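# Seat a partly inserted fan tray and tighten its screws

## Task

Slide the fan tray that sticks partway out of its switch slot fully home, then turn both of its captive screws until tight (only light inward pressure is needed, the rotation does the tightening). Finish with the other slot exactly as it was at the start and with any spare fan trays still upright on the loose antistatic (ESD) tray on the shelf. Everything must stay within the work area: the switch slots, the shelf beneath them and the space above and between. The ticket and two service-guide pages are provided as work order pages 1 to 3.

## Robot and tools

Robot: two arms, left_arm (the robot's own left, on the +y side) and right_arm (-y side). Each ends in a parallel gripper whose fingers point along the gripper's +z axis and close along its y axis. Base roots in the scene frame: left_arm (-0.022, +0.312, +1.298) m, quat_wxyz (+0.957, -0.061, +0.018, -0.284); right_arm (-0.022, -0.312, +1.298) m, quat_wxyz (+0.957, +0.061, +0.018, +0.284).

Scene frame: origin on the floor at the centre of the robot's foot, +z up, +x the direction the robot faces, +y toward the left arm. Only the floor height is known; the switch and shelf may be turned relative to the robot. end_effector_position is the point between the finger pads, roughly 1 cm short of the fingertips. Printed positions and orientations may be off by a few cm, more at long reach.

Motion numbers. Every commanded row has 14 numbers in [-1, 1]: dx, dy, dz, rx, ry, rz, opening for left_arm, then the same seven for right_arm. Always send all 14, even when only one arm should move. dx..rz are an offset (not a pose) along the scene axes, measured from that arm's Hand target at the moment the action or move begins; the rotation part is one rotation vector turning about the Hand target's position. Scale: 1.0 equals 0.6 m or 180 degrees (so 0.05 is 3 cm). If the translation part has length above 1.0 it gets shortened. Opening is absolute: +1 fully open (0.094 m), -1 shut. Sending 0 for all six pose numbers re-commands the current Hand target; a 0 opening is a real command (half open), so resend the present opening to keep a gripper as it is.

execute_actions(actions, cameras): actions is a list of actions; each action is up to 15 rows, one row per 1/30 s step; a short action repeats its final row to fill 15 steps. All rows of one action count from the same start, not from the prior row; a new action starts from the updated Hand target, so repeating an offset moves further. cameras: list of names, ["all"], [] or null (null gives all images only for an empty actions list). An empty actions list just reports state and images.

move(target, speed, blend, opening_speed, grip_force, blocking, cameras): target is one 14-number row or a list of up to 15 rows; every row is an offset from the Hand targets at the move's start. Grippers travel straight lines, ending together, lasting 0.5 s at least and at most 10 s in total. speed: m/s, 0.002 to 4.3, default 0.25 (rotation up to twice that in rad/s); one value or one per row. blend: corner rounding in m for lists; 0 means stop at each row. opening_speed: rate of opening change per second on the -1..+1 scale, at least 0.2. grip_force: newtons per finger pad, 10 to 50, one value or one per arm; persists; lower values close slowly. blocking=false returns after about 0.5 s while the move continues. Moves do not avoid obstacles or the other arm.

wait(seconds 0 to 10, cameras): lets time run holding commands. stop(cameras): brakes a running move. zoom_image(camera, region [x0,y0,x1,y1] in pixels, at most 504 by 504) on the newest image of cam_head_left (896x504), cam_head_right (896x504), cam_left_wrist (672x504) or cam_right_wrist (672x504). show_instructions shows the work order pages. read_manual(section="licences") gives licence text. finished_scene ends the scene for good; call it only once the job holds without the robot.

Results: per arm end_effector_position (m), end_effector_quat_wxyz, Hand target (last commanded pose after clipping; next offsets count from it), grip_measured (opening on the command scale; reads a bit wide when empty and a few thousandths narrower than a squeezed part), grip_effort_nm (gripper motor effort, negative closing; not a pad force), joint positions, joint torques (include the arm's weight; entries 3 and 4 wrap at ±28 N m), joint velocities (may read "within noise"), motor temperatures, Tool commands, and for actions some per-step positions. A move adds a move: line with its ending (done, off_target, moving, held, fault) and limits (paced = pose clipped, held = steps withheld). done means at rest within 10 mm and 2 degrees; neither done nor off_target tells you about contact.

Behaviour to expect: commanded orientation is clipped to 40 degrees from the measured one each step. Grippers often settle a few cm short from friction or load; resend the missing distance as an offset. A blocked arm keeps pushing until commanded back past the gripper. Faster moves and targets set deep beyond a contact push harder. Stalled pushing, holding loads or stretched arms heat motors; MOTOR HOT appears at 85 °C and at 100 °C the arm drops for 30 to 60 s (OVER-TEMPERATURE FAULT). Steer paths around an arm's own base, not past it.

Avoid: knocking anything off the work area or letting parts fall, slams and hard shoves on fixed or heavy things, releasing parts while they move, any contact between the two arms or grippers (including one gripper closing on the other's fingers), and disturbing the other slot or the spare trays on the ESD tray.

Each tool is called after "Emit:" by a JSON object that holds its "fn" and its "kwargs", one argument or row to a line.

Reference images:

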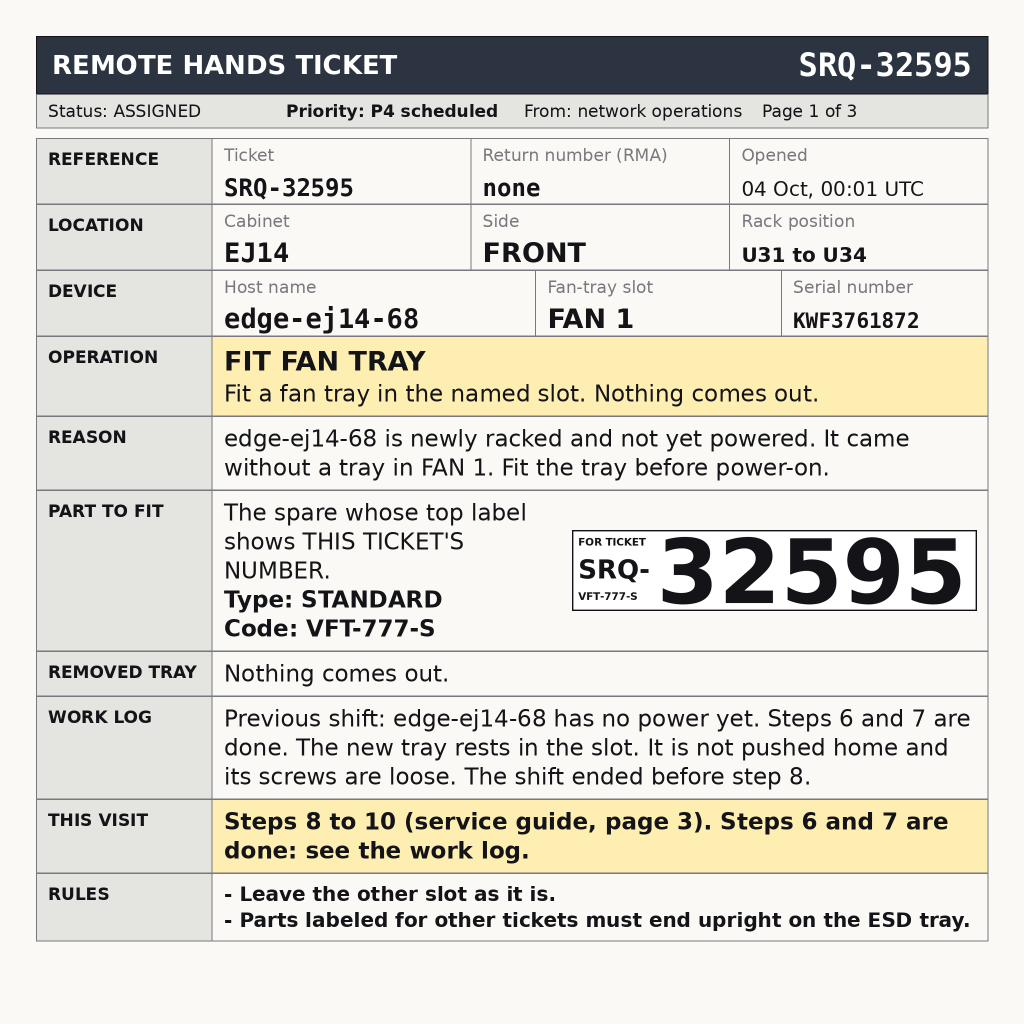

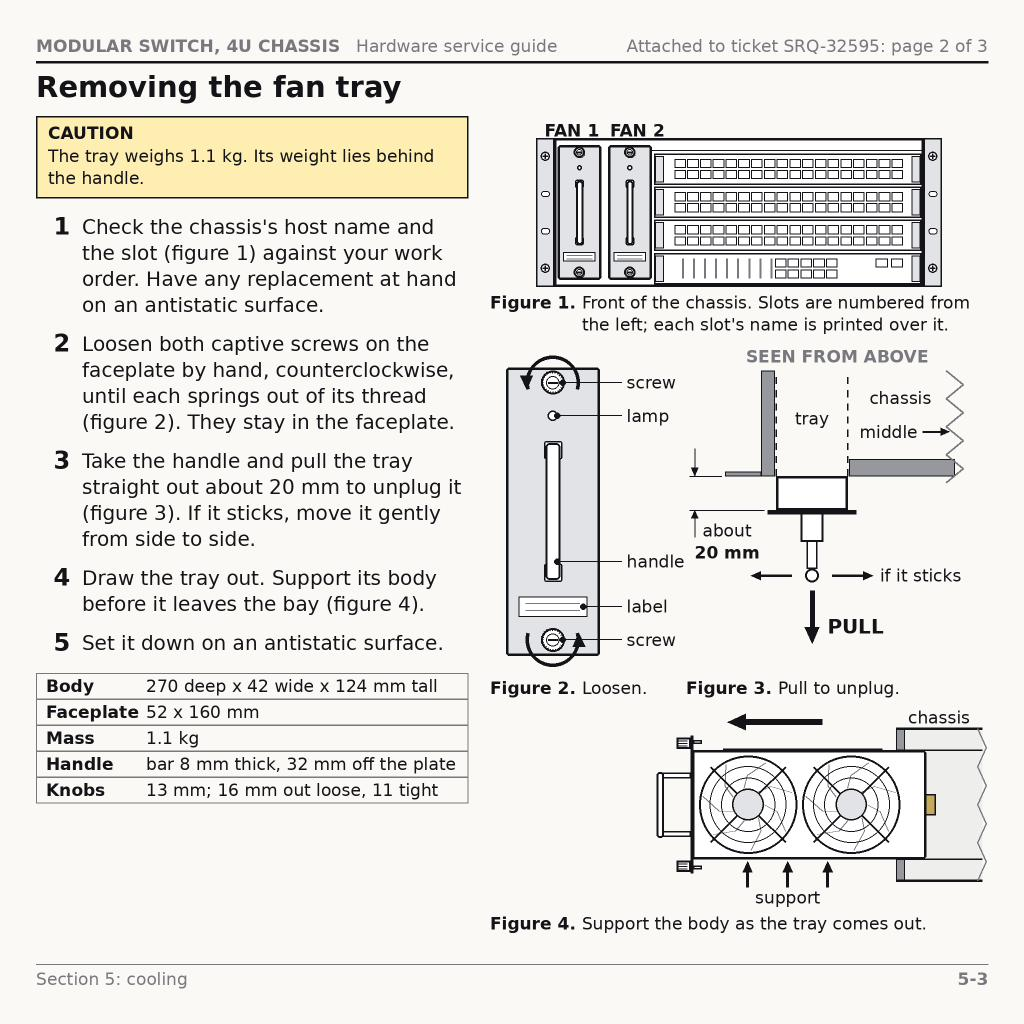

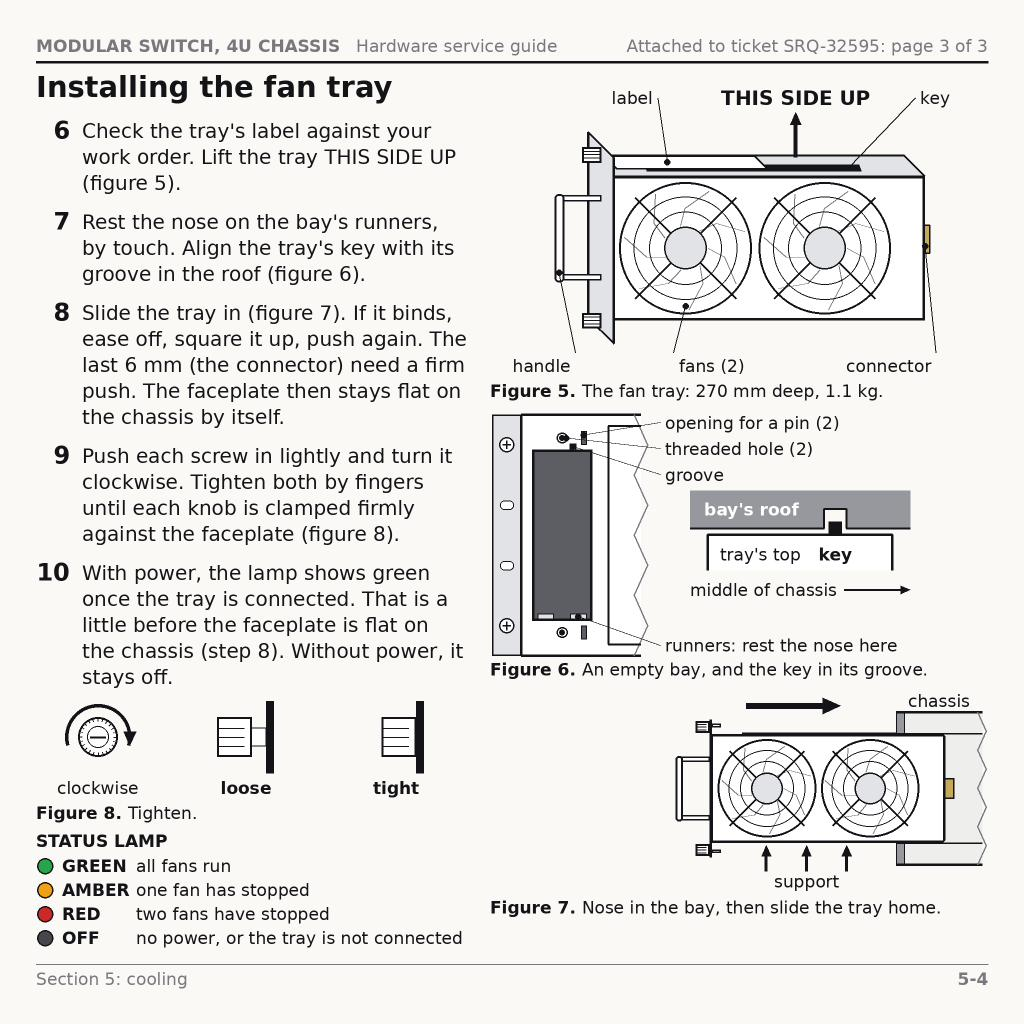

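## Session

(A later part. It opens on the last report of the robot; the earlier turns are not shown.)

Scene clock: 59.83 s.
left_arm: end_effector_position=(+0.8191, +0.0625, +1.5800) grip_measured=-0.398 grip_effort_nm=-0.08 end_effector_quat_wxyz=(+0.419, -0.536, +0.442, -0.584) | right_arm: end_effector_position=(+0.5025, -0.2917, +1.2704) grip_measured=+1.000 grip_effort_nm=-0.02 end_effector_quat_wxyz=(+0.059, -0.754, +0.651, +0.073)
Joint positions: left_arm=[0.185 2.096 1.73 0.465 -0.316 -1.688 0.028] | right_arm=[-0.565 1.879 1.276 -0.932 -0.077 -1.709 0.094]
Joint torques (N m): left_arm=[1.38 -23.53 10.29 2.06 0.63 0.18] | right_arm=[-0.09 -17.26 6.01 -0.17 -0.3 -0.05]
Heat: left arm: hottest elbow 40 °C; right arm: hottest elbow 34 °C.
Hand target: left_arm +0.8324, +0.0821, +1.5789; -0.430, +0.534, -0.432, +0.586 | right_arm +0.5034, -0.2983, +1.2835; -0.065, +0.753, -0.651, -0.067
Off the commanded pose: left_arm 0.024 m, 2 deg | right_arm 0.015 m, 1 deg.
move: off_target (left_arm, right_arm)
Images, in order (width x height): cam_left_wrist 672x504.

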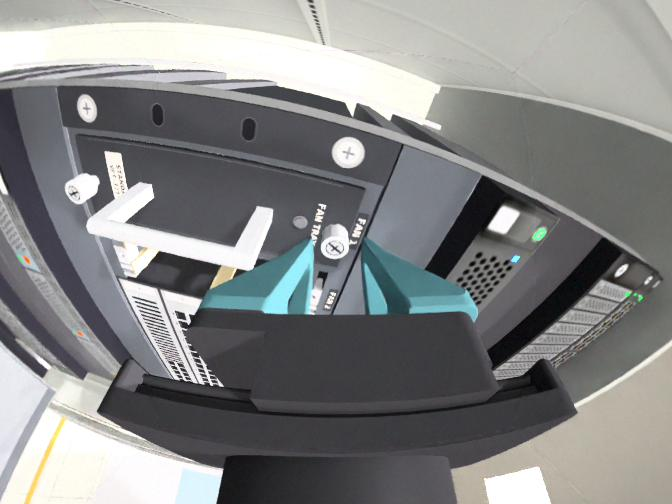

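Emit:
{"fn": "wait", "kwargs": {
  "seconds": 0.1,
  "cameras": ["all"]
}}

Emit:
{"fn": "zoom_image", "kwargs": {
  "camera": "cam_head_left",
  "region": [320, 60, 560, 240]
}}

Emit:
{"fn": "zoom_image", "kwargs": {
  "camera": "cam_head_right",
  "region": [280, 60, 520, 240]
}}

Scene clock: 60.43 s.
left_arm: end_effector_position=(+0.8191, +0.0625, +1.5800) grip_measured=-0.398 grip_effort_nm=-0.08 end_effector_quat_wxyz=(+0.419, -0.536, +0.442, -0.584) | right_arm: end_effector_position=(+0.5025, -0.2917, +1.2704) grip_measured=+1.000 grip_effort_nm=-0.02 end_effector_quat_wxyz=(+0.059, -0.754, +0.651, +0.073)
Joint positions: left_arm=[0.185 2.096 1.73 0.465 -0.316 -1.688 0.028] | right_arm=[-0.565 1.879 1.276 -0.932 -0.077 -1.709 0.094]
Joint torques (N m): left_arm=[1.38 -24.18 10.29 2.21 0.65 0.14] | right_arm=[-0.09 -17.38 6 -0.13 -0.32 -0.04]
Heat: left arm: hottest elbow 40 °C; right arm: hottest elbow 34 °C.
Hand target: left_arm +0.8324, +0.0821, +1.5789; -0.430, +0.534, -0.432, +0.586 | right_arm +0.5034, -0.2983, +1.2835; -0.065, +0.753, -0.651, -0.067
Tool commands: left_gripper/opening=-0.4 right_gripper/opening=+1.0
Off the commanded pose: left_arm 0.024 m, 2 deg | right_arm 0.015 m, 1 deg.
wait: 0.10 s; at rest from the start

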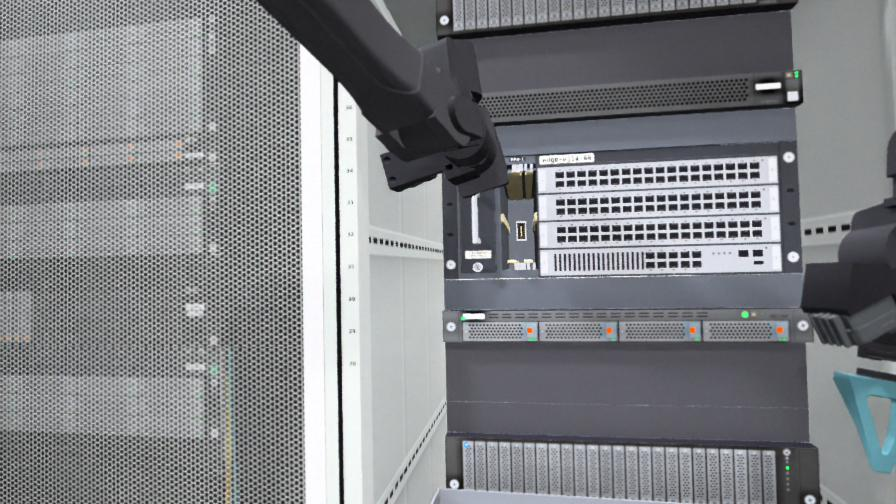

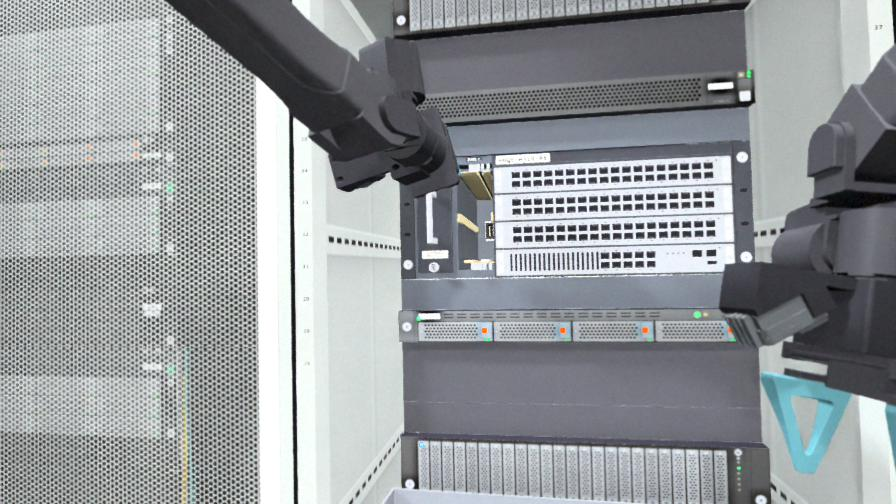

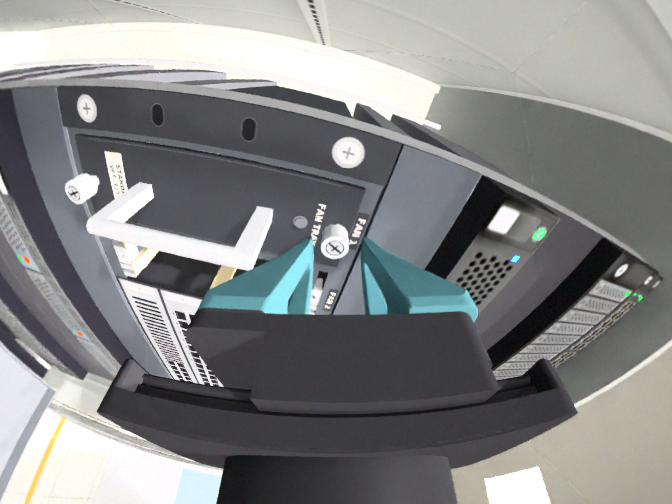

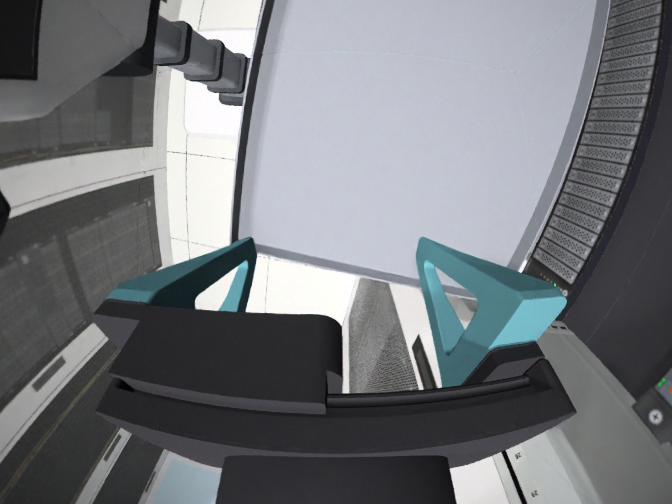

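Scaled by 2.100 from the camera's 896x504 image, which has a finer 1280x720 frame.

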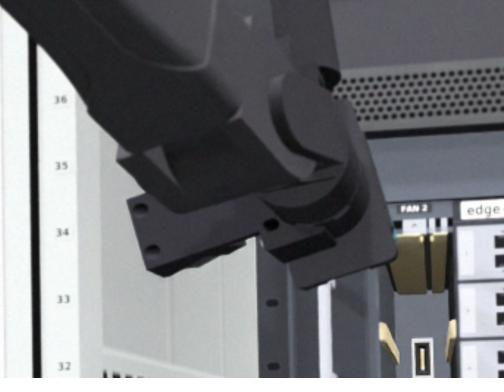

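Scaled by 2.100 from the camera's 896x504 image, which has a finer 1280x720 frame.

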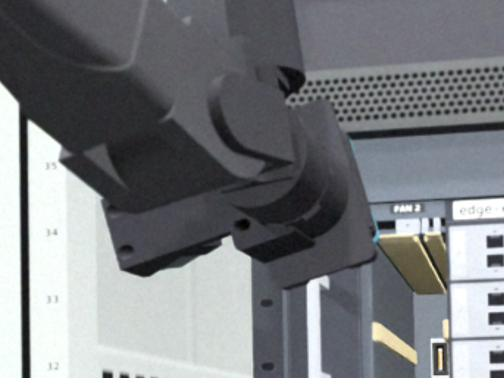

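Emit:
{"fn": "zoom_image", "kwargs": {
  "camera": "cam_left_wrist",
  "region": [300, 200, 380, 280]
}}

Scaled by 6.300 from the camera's 672x504 image, which has a finer 960x720 frame.

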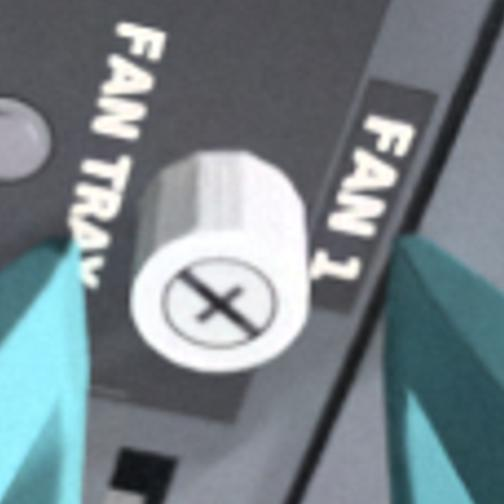

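Emit:
{"fn": "move", "kwargs": {
  "target": [-0.045,-0.002,-0.005,0,0,0,-0.4,0,0,0,0,0,0,1],
  "cameras": ["cam_left_wrist"],
  "speed": 0.08
}}

Emit:
{"fn": "zoom_image", "kwargs": {
  "camera": "cam_left_wrist",
  "region": [270, 170, 410, 310]
}}

Scene clock: 62.87 s.
left_arm: end_effector_position=(+0.8075, +0.0701, +1.5680) grip_measured=-0.398 grip_effort_nm=-0.07 end_effector_quat_wxyz=(+0.421, -0.537, +0.438, -0.585) | right_arm: end_effector_position=(+0.5025, -0.2917, +1.2704) grip_measured=+1.000 grip_effort_nm=-0.02 end_effector_quat_wxyz=(+0.059, -0.754, +0.651, +0.073)
Joint positions: left_arm=[0.189 2.077 1.66 0.525 -0.317 -1.688 0.028] | right_arm=[-0.565 1.879 1.276 -0.932 -0.077 -1.709 0.094]
Joint torques (N m): left_arm=[-0.44 -26.23 7.75 1.87 0.11 0.16] | right_arm=[-0.21 -17.08 6.05 -0.21 -0.3 -0.03]
Heat: left arm: hottest elbow 40 °C; right arm: hottest elbow 34 °C.
Hand target: left_arm +0.8054, +0.0808, +1.5759; -0.430, +0.534, -0.432, +0.586 | right_arm +0.5034, -0.2983, +1.2835; -0.065, +0.753, -0.651, -0.067
Off the commanded pose: left_arm 0.013 m, 1 deg | right_arm 0.015 m, 1 deg.
move: off_target (left_arm, right_arm)
Images, in order (width x height): cam_left_wrist 672x504.

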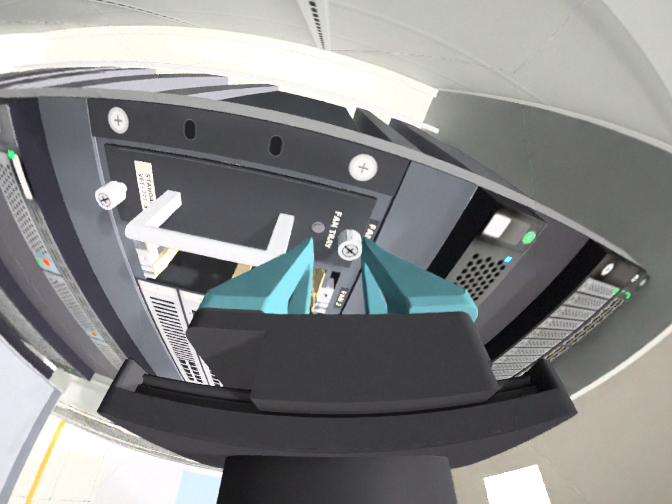

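Scaled by 3.600 from the camera's 672x504 image, which has a finer 960x720 frame.

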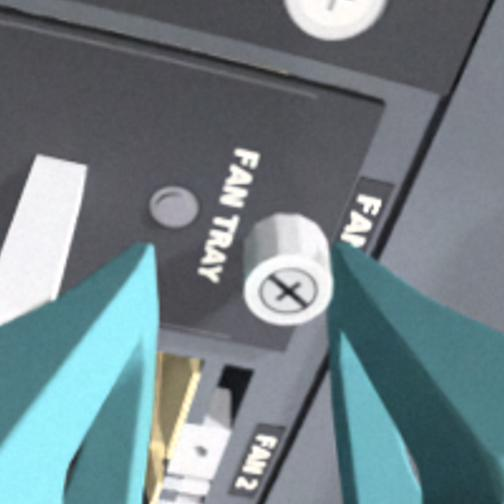

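Emit:
{"fn": "move", "kwargs": {
  "target": [0.0,0.002,0.022,0,0,0,-0.45,0,0,0,0,0,0,1],
  "cameras": ["cam_left_wrist"],
  "speed": 0.08
}}

Emit:
{"fn": "zoom_image", "kwargs": {
  "camera": "cam_left_wrist",
  "region": [270, 170, 410, 310]
}}

Scene clock: 64.13 s.
left_arm: end_effector_position=(+0.8057, +0.0727, +1.5805) grip_measured=-0.448 grip_effort_nm=-0.09 end_effector_quat_wxyz=(+0.423, -0.535, +0.434, -0.589) | right_arm: end_effector_position=(+0.5025, -0.2917, +1.2704) grip_measured=+1.000 grip_effort_nm=-0.01 end_effector_quat_wxyz=(+0.059, -0.754, +0.651, +0.073)
Joint positions: left_arm=[0.189 2.061 1.66 0.521 -0.318 -1.688 0.026] | right_arm=[-0.565 1.879 1.276 -0.932 -0.077 -1.709 0.094]
Joint torques (N m): left_arm=[-0.5 -25.82 8.35 0.81 0.12 0.13] | right_arm=[-0.03 -17.03 6.02 -0.09 -0.32 -0.03]
Heat: left arm: hottest elbow 40 °C; right arm: hottest elbow 34 °C.
Hand target: left_arm +0.8054, +0.0820, +1.5888; -0.430, +0.534, -0.433, +0.586 | right_arm +0.5034, -0.2983, +1.2835; -0.065, +0.753, -0.651, -0.067
Off the commanded pose: left_arm 0.013 m, 1 deg | right_arm 0.015 m, 1 deg.
move: off_target (left_arm, right_arm)
Images, in order (width x height): cam_left_wrist 672x504.

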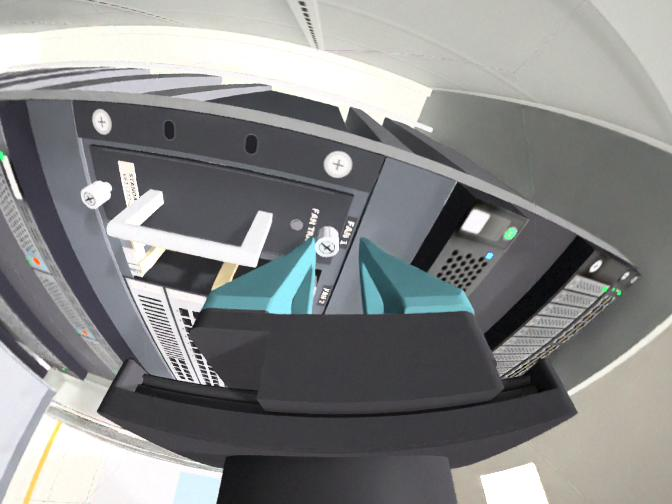

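Scaled by 3.600 from the camera's 672x504 image, which has a finer 960x720 frame.

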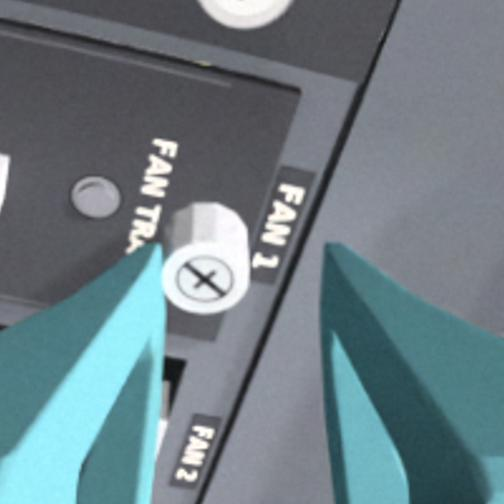

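Emit:
{"fn": "move", "kwargs": {
  "target": [0.005,0.001,-0.013,0,0,0,-0.45,0,0,0,0,0,0,1],
  "cameras": ["cam_left_wrist"],
  "speed": 0.08
}}

Emit:
{"fn": "zoom_image", "kwargs": {
  "camera": "cam_left_wrist",
  "region": [270, 170, 410, 310]
}}

Scene clock: 65.10 s.
left_arm: end_effector_position=(+0.8057, +0.0727, +1.5805) grip_measured=-0.448 grip_effort_nm=-0.09 end_effector_quat_wxyz=(+0.423, -0.535, +0.434, -0.589) | right_arm: end_effector_position=(+0.5025, -0.2917, +1.2704) grip_measured=+1.000 grip_effort_nm=-0.02 end_effector_quat_wxyz=(+0.059, -0.754, +0.651, +0.073)
Joint positions: left_arm=[0.189 2.061 1.66 0.521 -0.318 -1.688 0.026] | right_arm=[-0.565 1.879 1.276 -0.932 -0.077 -1.709 0.094]
Joint torques (N m): left_arm=[0.15 -25 8.75 1.58 0.26 0.14] | right_arm=[-0.21 -17.14 6.04 -0.14 -0.3 -0.06]
Heat: left arm: hottest elbow 40 °C; right arm: hottest elbow 34 °C.
Hand target: left_arm +0.8084, +0.0826, +1.5810; -0.430, +0.534, -0.433, +0.586 | right_arm +0.5034, -0.2983, +1.2835; -0.065, +0.753, -0.651, -0.067
Off the commanded pose: left_arm 0.010 m, 1 deg | right_arm 0.015 m, 1 deg.
move: off_target (right_arm)
Images, in order (width x height): cam_left_wrist 672x504.

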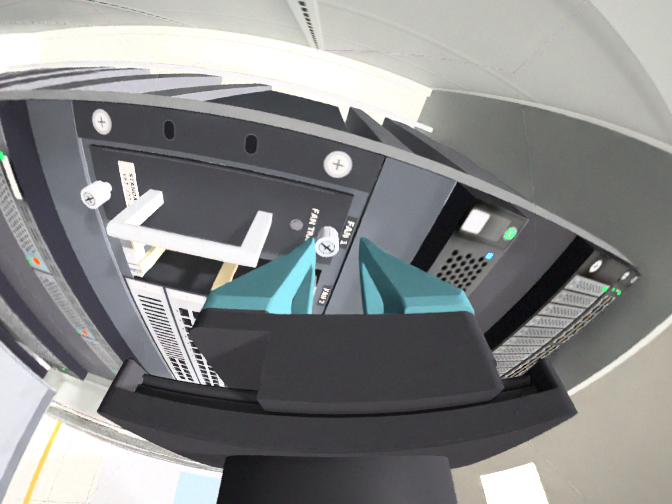

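Scaled by 3.600 from the camera's 672x504 image, which has a finer 960x720 frame.

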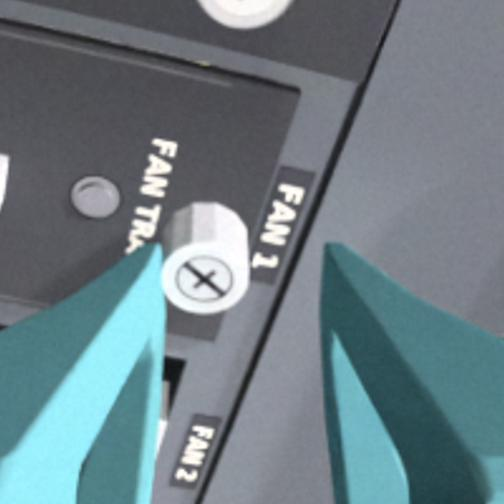

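Emit:
{"fn": "move", "kwargs": {
  "target": [
    [0.0,0,-0.02,0,0,0,-0.45,0,0,0,0,0,0,1],
    [0.0,0,0.003,0,0,0,-0.45,0,0,0,0,0,0,1]
  ],
  "cameras": ["cam_left_wrist"],
  "speed": 0.08
}}

Emit:
{"fn": "zoom_image", "kwargs": {
  "camera": "cam_left_wrist",
  "region": [270, 170, 410, 310]
}}

Scene clock: 66.73 s.
left_arm: end_effector_position=(+0.8053, +0.0725, +1.5811) grip_measured=-0.448 grip_effort_nm=-0.09 end_effector_quat_wxyz=(+0.423, -0.533, +0.433, -0.591) | right_arm: end_effector_position=(+0.5025, -0.2917, +1.2704) grip_measured=+1.000 grip_effort_nm=-0.02 end_effector_quat_wxyz=(+0.059, -0.754, +0.651, +0.073)
Joint positions: left_arm=[0.189 2.061 1.658 0.528 -0.315 -1.688 0.026] | right_arm=[-0.565 1.879 1.276 -0.932 -0.077 -1.709 0.094]
Joint torques (N m): left_arm=[-0.44 -24.47 8.87 1.06 0.11 0.17] | right_arm=[-0.03 -17.32 6.06 -0.14 -0.3 -0.04]
Heat: left arm: hottest elbow 40 °C; right arm: hottest elbow 34 °C.
Hand target: left_arm +0.8084, +0.0825, +1.5830; -0.430, +0.534, -0.432, +0.586 | right_arm +0.5034, -0.2983, +1.2835; -0.065, +0.753, -0.651, -0.067
Off the commanded pose: left_arm 0.011 m, 1 deg | right_arm 0.015 m, 1 deg.
move: off_target (left_arm, right_arm)
Images, in order (width x height): cam_left_wrist 672x504.

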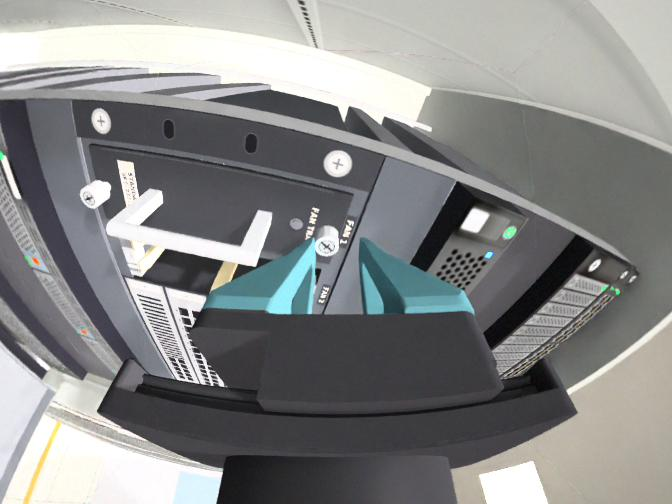

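Scaled by 3.600 from the camera's 672x504 image, which has a finer 960x720 frame.

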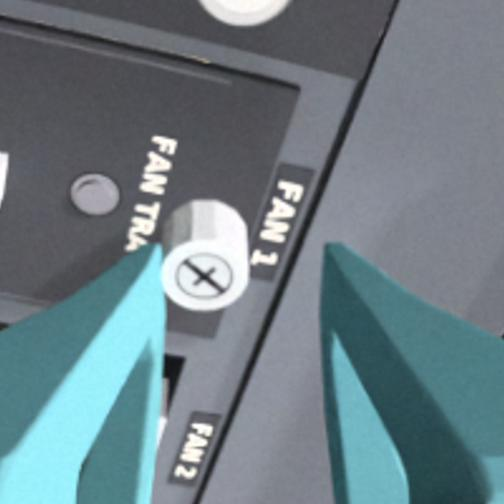

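Emit:
{"fn": "move", "kwargs": {
  "target": [0.0,0,-0.02,0,0,0,-0.45,0,0,0,0,0,0,1],
  "cameras": ["cam_left_wrist"],
  "speed": 0.08
}}

Scene clock: 67.53 s.
left_arm: end_effector_position=(+0.8053, +0.0725, +1.5811) grip_measured=-0.448 grip_effort_nm=-0.09 end_effector_quat_wxyz=(+0.423, -0.533, +0.433, -0.591) | right_arm: end_effector_position=(+0.5025, -0.2917, +1.2704) grip_measured=+1.000 grip_effort_nm=-0.02 end_effector_quat_wxyz=(+0.059, -0.754, +0.651, +0.073)
Joint positions: left_arm=[0.189 2.061 1.658 0.528 -0.315 -1.688 0.026] | right_arm=[-0.565 1.879 1.276 -0.932 -0.077 -1.709 0.094]
Joint torques (N m): left_arm=[0.21 -23.65 8.09 2.03 0.24 0.14] | right_arm=[-0.21 -17.32 6.04 -0.17 -0.3 -0.04]
Heat: left arm: hottest elbow 40 °C; right arm: hottest elbow 34 °C.
Hand target: left_arm +0.8084, +0.0825, +1.5710; -0.430, +0.534, -0.432, +0.586 | right_arm +0.5034, -0.2983, +1.2835; -0.065, +0.753, -0.651, -0.067
Off the commanded pose: left_arm 0.015 m, 1 deg | right_arm 0.015 m, 1 deg.
move: off_target (left_arm, right_arm)
Images, in order (width x height): cam_left_wrist 672x504.

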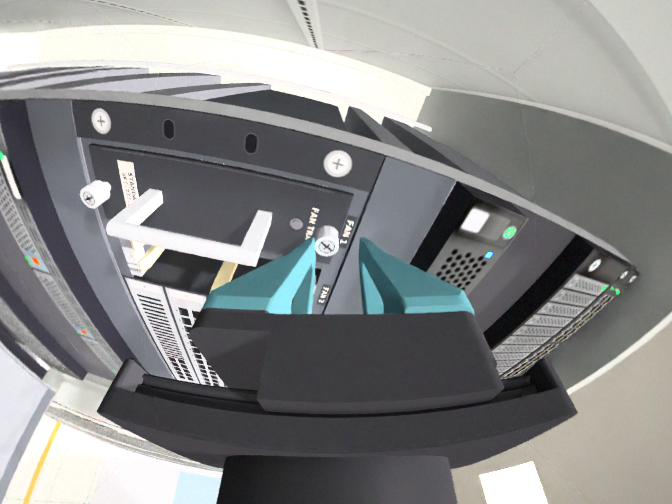

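Emit:
{"fn": "move", "kwargs": {
  "target": [0.0,0,-0.01,0,0,0,-0.45,0,0,0,0,0,0,1],
  "cameras": ["cam_left_wrist"],
  "speed": 0.08
}}

Emit:
{"fn": "zoom_image", "kwargs": {
  "camera": "cam_left_wrist",
  "region": [270, 170, 410, 310]
}}

Scene clock: 68.47 s.
left_arm: end_effector_position=(+0.8046, +0.0726, +1.5808) grip_measured=-0.448 grip_effort_nm=-0.09 end_effector_quat_wxyz=(+0.424, -0.532, +0.431, -0.592) | right_arm: end_effector_position=(+0.5025, -0.2917, +1.2704) grip_measured=+1.000 grip_effort_nm=-0.02 end_effector_quat_wxyz=(+0.059, -0.754, +0.651, +0.073)
Joint positions: left_arm=[0.189 2.061 1.654 0.537 -0.314 -1.688 0.026] | right_arm=[-0.565 1.879 1.276 -0.932 -0.077 -1.709 0.094]
Joint torques (N m): left_arm=[0.32 -23.12 7.99 2.19 0.22 0.16] | right_arm=[0.15 -17.26 6 -0.1 -0.31 -0.06]
Heat: left arm: hottest elbow 40 °C; right arm: hottest elbow 34 °C.
Hand target: left_arm +0.8084, +0.0825, +1.5649; -0.430, +0.534, -0.433, +0.586 | right_arm +0.5034, -0.2983, +1.2835; -0.065, +0.753, -0.651, -0.067
Off the commanded pose: left_arm 0.019 m, 1 deg | right_arm 0.015 m, 1 deg.
move: off_target (left_arm, right_arm)
Images, in order (width x height): cam_left_wrist 672x504.

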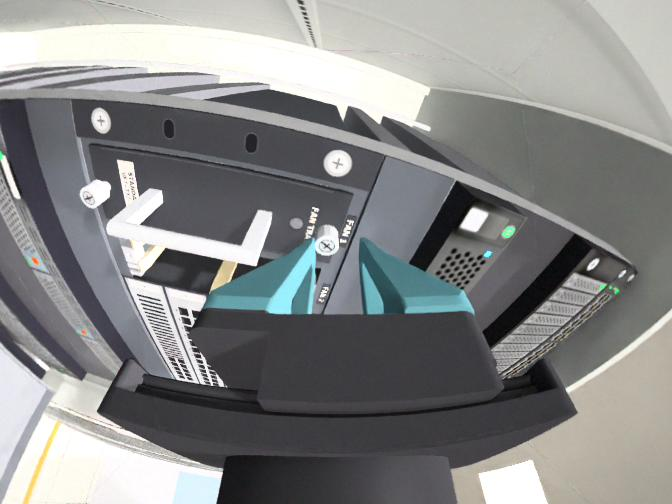

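Scaled by 3.600 from the camera's 672x504 image, which has a finer 960x720 frame.

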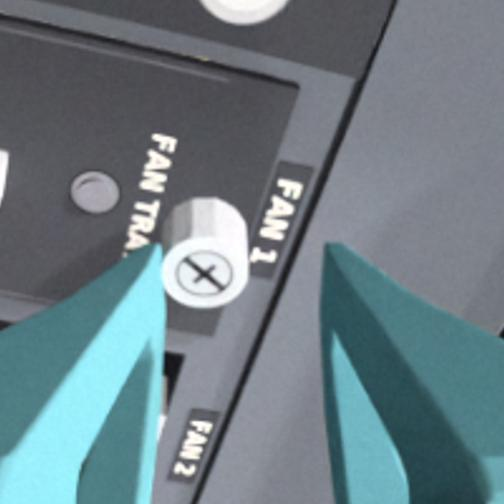

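Emit:
{"fn": "move", "kwargs": {
  "target": [
    [-0.05,0,0.04,0,0,0,-0.45,0,0,0,0,0,0,1],
    [0.03,0,0.048,0,0,0,-0.45,0,0,0,0,0,0,1]
  ],
  "cameras": ["cam_left_wrist"],
  "speed": 0.08
}}

Emit:
{"fn": "zoom_image", "kwargs": {
  "camera": "cam_left_wrist",
  "region": [270, 170, 410, 310]
}}

Scene clock: 71.63 s.
left_arm: end_effector_position=(+0.8067, +0.0748, +1.5780) grip_measured=-0.448 grip_effort_nm=-0.07 end_effector_quat_wxyz=(+0.419, -0.539, +0.445, -0.580) | right_arm: end_effector_position=(+0.5025, -0.2917, +1.2704) grip_measured=+1.000 grip_effort_nm=-0.02 end_effector_quat_wxyz=(+0.059, -0.754, +0.651, +0.073)
Joint positions: left_arm=[0.194 2.054 1.662 0.482 -0.31 -1.688 0.026] | right_arm=[-0.565 1.879 1.276 -0.932 -0.077 -1.709 0.094]
Joint torques (N m): left_arm=[-0.03 -22.53 13.65 1.02 0.24 0.13] | right_arm=[-0.15 -17.38 6.04 -0.17 -0.3 -0.06]
Heat: left arm: hottest elbow 40 °C; right arm: hottest elbow 34 °C.
Hand target: left_arm +0.8265, +0.0828, +1.5940; -0.430, +0.534, -0.432, +0.586 | right_arm +0.5034, -0.2983, +1.2835; -0.065, +0.753, -0.651, -0.067
Off the commanded pose: left_arm 0.026 m, 2 deg | right_arm 0.015 m, 1 deg.
move: off_target (left_arm, right_arm)
Images, in order (width x height): cam_left_wrist 672x504.

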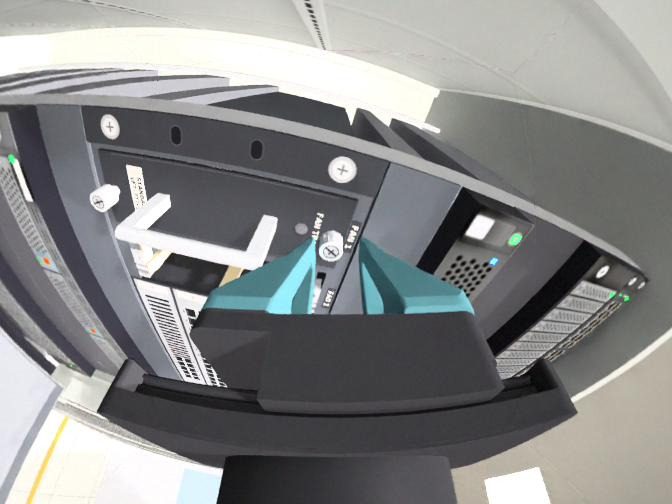

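Scaled by 3.600 from the camera's 672x504 image, which has a finer 960x720 frame.

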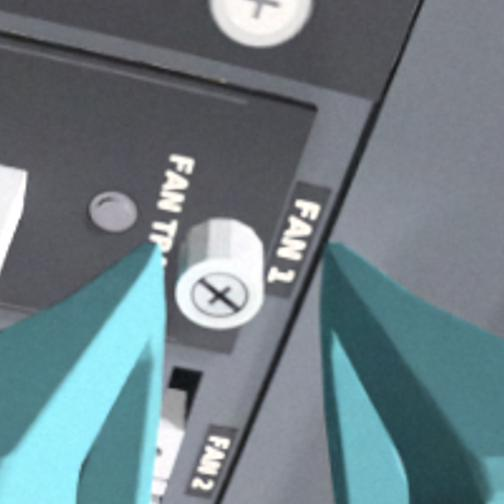

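Emit:
{"fn": "move", "kwargs": {
  "target": [
    [-0.03,0,-0.005,0,0,0,-0.45,0,0,0,0,0,0,1],
    [0.017,-0.003,-0.005,0,0,0,-0.45,0,0,0,0,0,0,1]
  ],
  "cameras": ["cam_left_wrist"],
  "speed": 0.08
}}

Emit:
{"fn": "zoom_image", "kwargs": {
  "camera": "cam_left_wrist",
  "region": [270, 170, 410, 310]
}}

Scene clock: 73.80 s.
left_arm: end_effector_position=(+0.8170, +0.0719, +1.5727) grip_measured=-0.448 grip_effort_nm=-0.08 end_effector_quat_wxyz=(+0.418, -0.539, +0.446, -0.579) | right_arm: end_effector_position=(+0.5025, -0.2917, +1.2704) grip_measured=+1.000 grip_effort_nm=-0.02 end_effector_quat_wxyz=(+0.059, -0.754, +0.651, +0.073)
Joint positions: left_arm=[0.196 2.085 1.702 0.469 -0.307 -1.688 0.026] | right_arm=[-0.565 1.879 1.276 -0.932 -0.077 -1.709 0.094]
Joint torques (N m): left_arm=[-0.38 -23.47 13.75 1.05 0.23 0.16] | right_arm=[-0.09 -17.26 6.01 -0.13 -0.31 -0.04]
Heat: left arm: hottest elbow 40 °C; right arm: hottest elbow 34 °C.
Hand target: left_arm +0.8366, +0.0808, +1.5908; -0.430, +0.534, -0.433, +0.586 | right_arm +0.5034, -0.2983, +1.2835; -0.065, +0.753, -0.651, -0.067
Off the commanded pose: left_arm 0.028 m, 2 deg | right_arm 0.015 m, 1 deg.
move: off_target (left_arm, right_arm)
Images, in order (width x height): cam_left_wrist 672x504.

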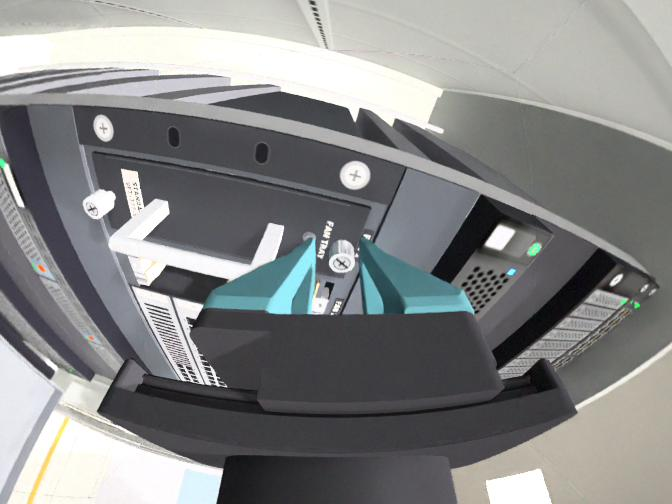

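Scaled by 3.600 from the camera's 672x504 image, which has a finer 960x720 frame.

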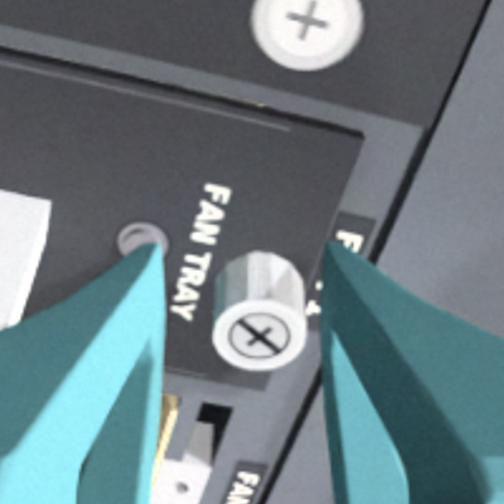

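Emit:
{"fn": "move", "kwargs": {
  "target": [0,0,0,0,0,0,-0.85,0,0,0,0,0,0,1],
  "cameras": ["cam_left_wrist"],
  "opening_speed": 0.4
}}

Emit:
{"fn": "zoom_image", "kwargs": {
  "camera": "cam_left_wrist",
  "region": [270, 170, 410, 310]
}}

Scene clock: 75.37 s.
left_arm: end_effector_position=(+0.8176, +0.0722, +1.5747) grip_measured=-0.733 grip_effort_nm=-1.00 end_effector_quat_wxyz=(+0.419, -0.538, +0.445, -0.580) | right_arm: end_effector_position=(+0.5025, -0.2917, +1.2704) grip_measured=+1.000 grip_effort_nm=-0.02 end_effector_quat_wxyz=(+0.059, -0.754, +0.651, +0.073)
Joint positions: left_arm=[0.197 2.085 1.706 0.469 -0.307 -1.688 0.013] | right_arm=[-0.565 1.879 1.276 -0.932 -0.077 -1.709 0.094]
Joint torques (N m): left_arm=[-0.15 -23.36 13.75 0.96 0.21 0.14] | right_arm=[-0.15 -17.2 6.05 -0.13 -0.31 -0.04]
Heat: left arm: hottest elbow 40 °C; right arm: hottest elbow 34 °C.
Hand target: left_arm +0.8366, +0.0808, +1.5907; -0.430, +0.534, -0.433, +0.586 | right_arm +0.5034, -0.2983, +1.2835; -0.065, +0.753, -0.651, -0.067
Off the commanded pose: left_arm 0.026 m, 2 deg | right_arm 0.015 m, 1 deg.
move: off_target (left_arm, right_arm)
Images, in order (width x height): cam_left_wrist 672x504.

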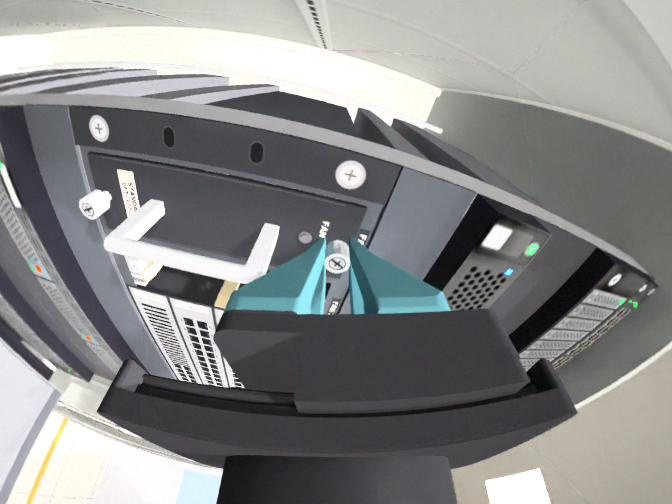

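Scaled by 3.600 from the camera's 672x504 image, which has a finer 960x720 frame.

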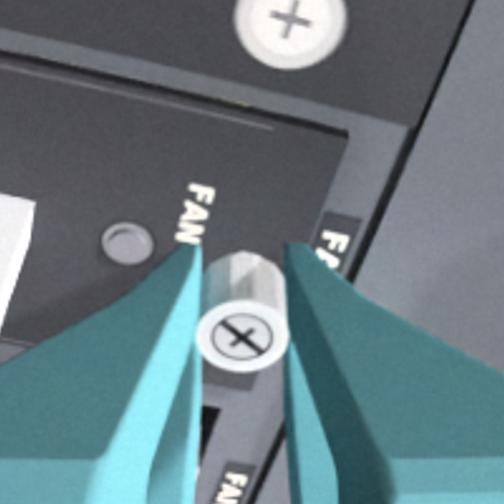

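Emit:
{"fn": "move", "kwargs": {
  "target": [
    [0.004,0,0,0.555,-0.0245,0,-0.85,0,0,0,0,0,0,1],
    [0.007,0,0,-0.888,0.039,0,-0.85,0,0,0,0,0,0,1]
  ],
  "cameras": ["cam_left_wrist"],
  "speed": 0.5,
  "blend": 0.02
}}

Emit:
{"fn": "zoom_image", "kwargs": {
  "camera": "cam_left_wrist",
  "region": [270, 170, 410, 310]
}}

Scene clock: 80.60 s.
left_arm: end_effector_position=(+0.8190, +0.0747, +1.5752) grip_measured=-0.734 grip_effort_nm=-1.02 end_effector_quat_wxyz=(+0.467, +0.554, +0.489, +0.485) | right_arm: end_effector_position=(+0.5025, -0.2917, +1.2704) grip_measured=+1.000 grip_effort_nm=-0.02 end_effector_quat_wxyz=(+0.059, -0.754, +0.651, +0.073)
Joint positions: left_arm=[0.192 2.061 1.748 0.284 -0.347 1.751 0.013] | right_arm=[-0.565 1.879 1.276 -0.932 -0.077 -1.709 0.094]
Joint torques (N m): left_arm=[-0.15 -22.65 14.58 1.47 -0.09 0.11] | right_arm=[-0.15 -17.2 6.05 -0.13 -0.3 -0.04]
Motor temperatures (°C): left_arm=[29 37 41 29 30 27 30] | right_arm=[31 33 34 28 28 29 31]
Heat: left arm: hottest elbow 41 °C; right arm: hottest elbow 34 °C.
Hand target: left_arm +0.8408, +0.0809, +1.5909; +0.470, +0.541, +0.483, +0.504 | right_arm +0.5034, -0.2983, +1.2835; -0.065, +0.753, -0.651, -0.067
Off the commanded pose: left_arm 0.028 m, 3 deg | right_arm 0.015 m, 1 deg.
move: off_target (left_arm, right_arm)
Images, in order (width x height): cam_left_wrist 672x504.

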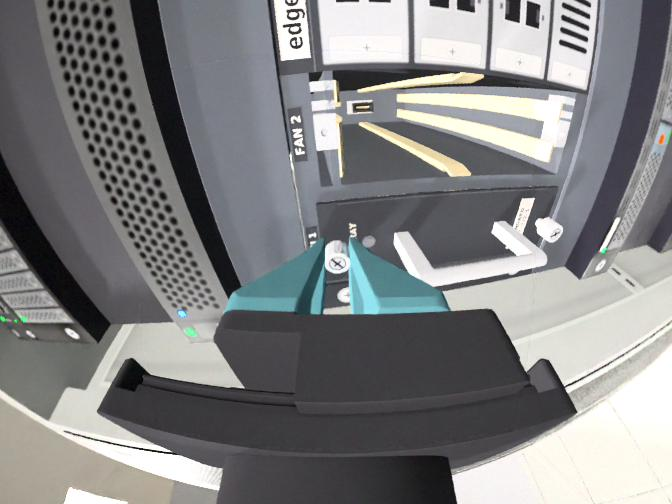

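Scaled by 3.600 from the camera's 672x504 image, which has a finer 960x720 frame.

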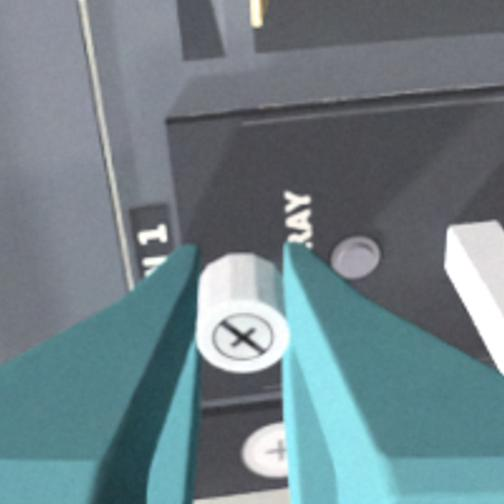

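Emit:
{"fn": "move", "kwargs": {
  "target": [
    [0,0,0,0,0,0,-0.62,0,0,0,0,0,0,1],
    [-0.005,0,0,-0.555,0.0245,0,-0.62,0,0,0,0,0,0,1],
    [-0.005,0,0,0.888,-0.039,0,-0.62,0,0,0,0,0,0,1]
  ],
  "cameras": ["cam_left_wrist"],
  "speed": 0.7,
  "blend": [0,0.02,0]
}}

Emit:
{"fn": "zoom_image", "kwargs": {
  "camera": "cam_left_wrist",
  "region": [270, 170, 410, 310]
}}

Scene clock: 85.70 s.
left_arm: end_effector_position=(+0.8204, +0.0847, +1.5966) grip_measured=-0.620 grip_effort_nm=0.02 end_effector_quat_wxyz=(+0.431, -0.537, +0.441, -0.575) | right_arm: end_effector_position=(+0.5025, -0.2917, +1.2704) grip_measured=+1.000 grip_effort_nm=-0.02 end_effector_quat_wxyz=(+0.059, -0.754, +0.651, +0.073)
Joint positions: left_arm=[0.206 2.062 1.725 0.44 -0.319 -1.669 0.018] | right_arm=[-0.565 1.879 1.276 -0.932 -0.077 -1.709 0.094]
Joint torques (N m): left_arm=[-0.56 -21.07 12.98 1.78 0.76 -0.06] | right_arm=[-0.21 -17.08 6.04 -0.18 -0.3 -0.05]
Heat: left arm: hottest elbow 41 °C; right arm: hottest shoulder 34 °C.
Hand target: left_arm +0.8378, +0.0808, +1.5909; -0.429, +0.534, -0.433, +0.586 | right_arm +0.5034, -0.2983, +1.2835; -0.065, +0.753, -0.651, -0.067
Off the commanded pose: left_arm 0.019 m, 2 deg | right_arm 0.015 m, 1 deg.
move: off_target (left_arm, right_arm)
Images, in order (width x height): cam_left_wrist 672x504.

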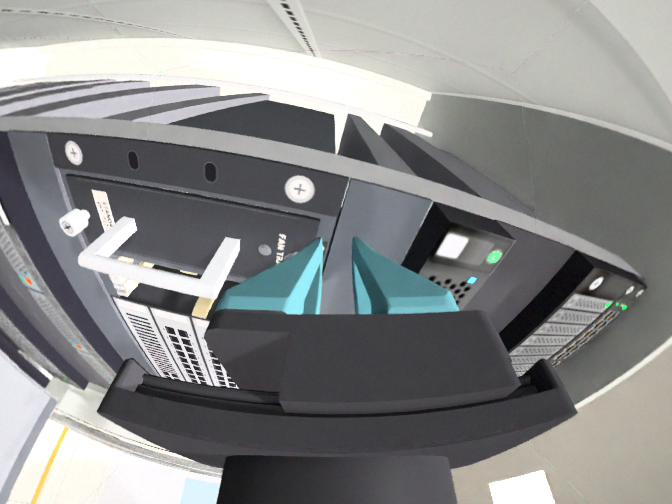

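Scaled by 3.600 from the camera's 672x504 image, which has a finer 960x720 frame.

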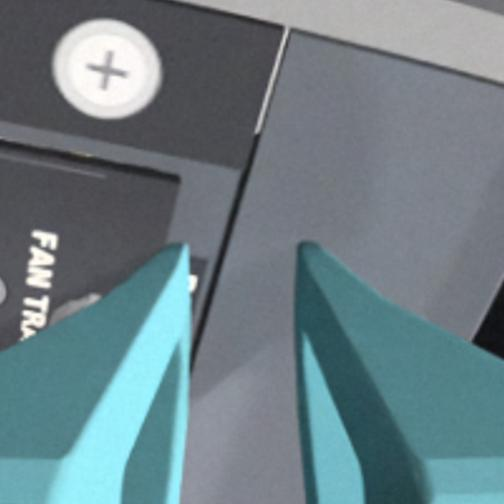

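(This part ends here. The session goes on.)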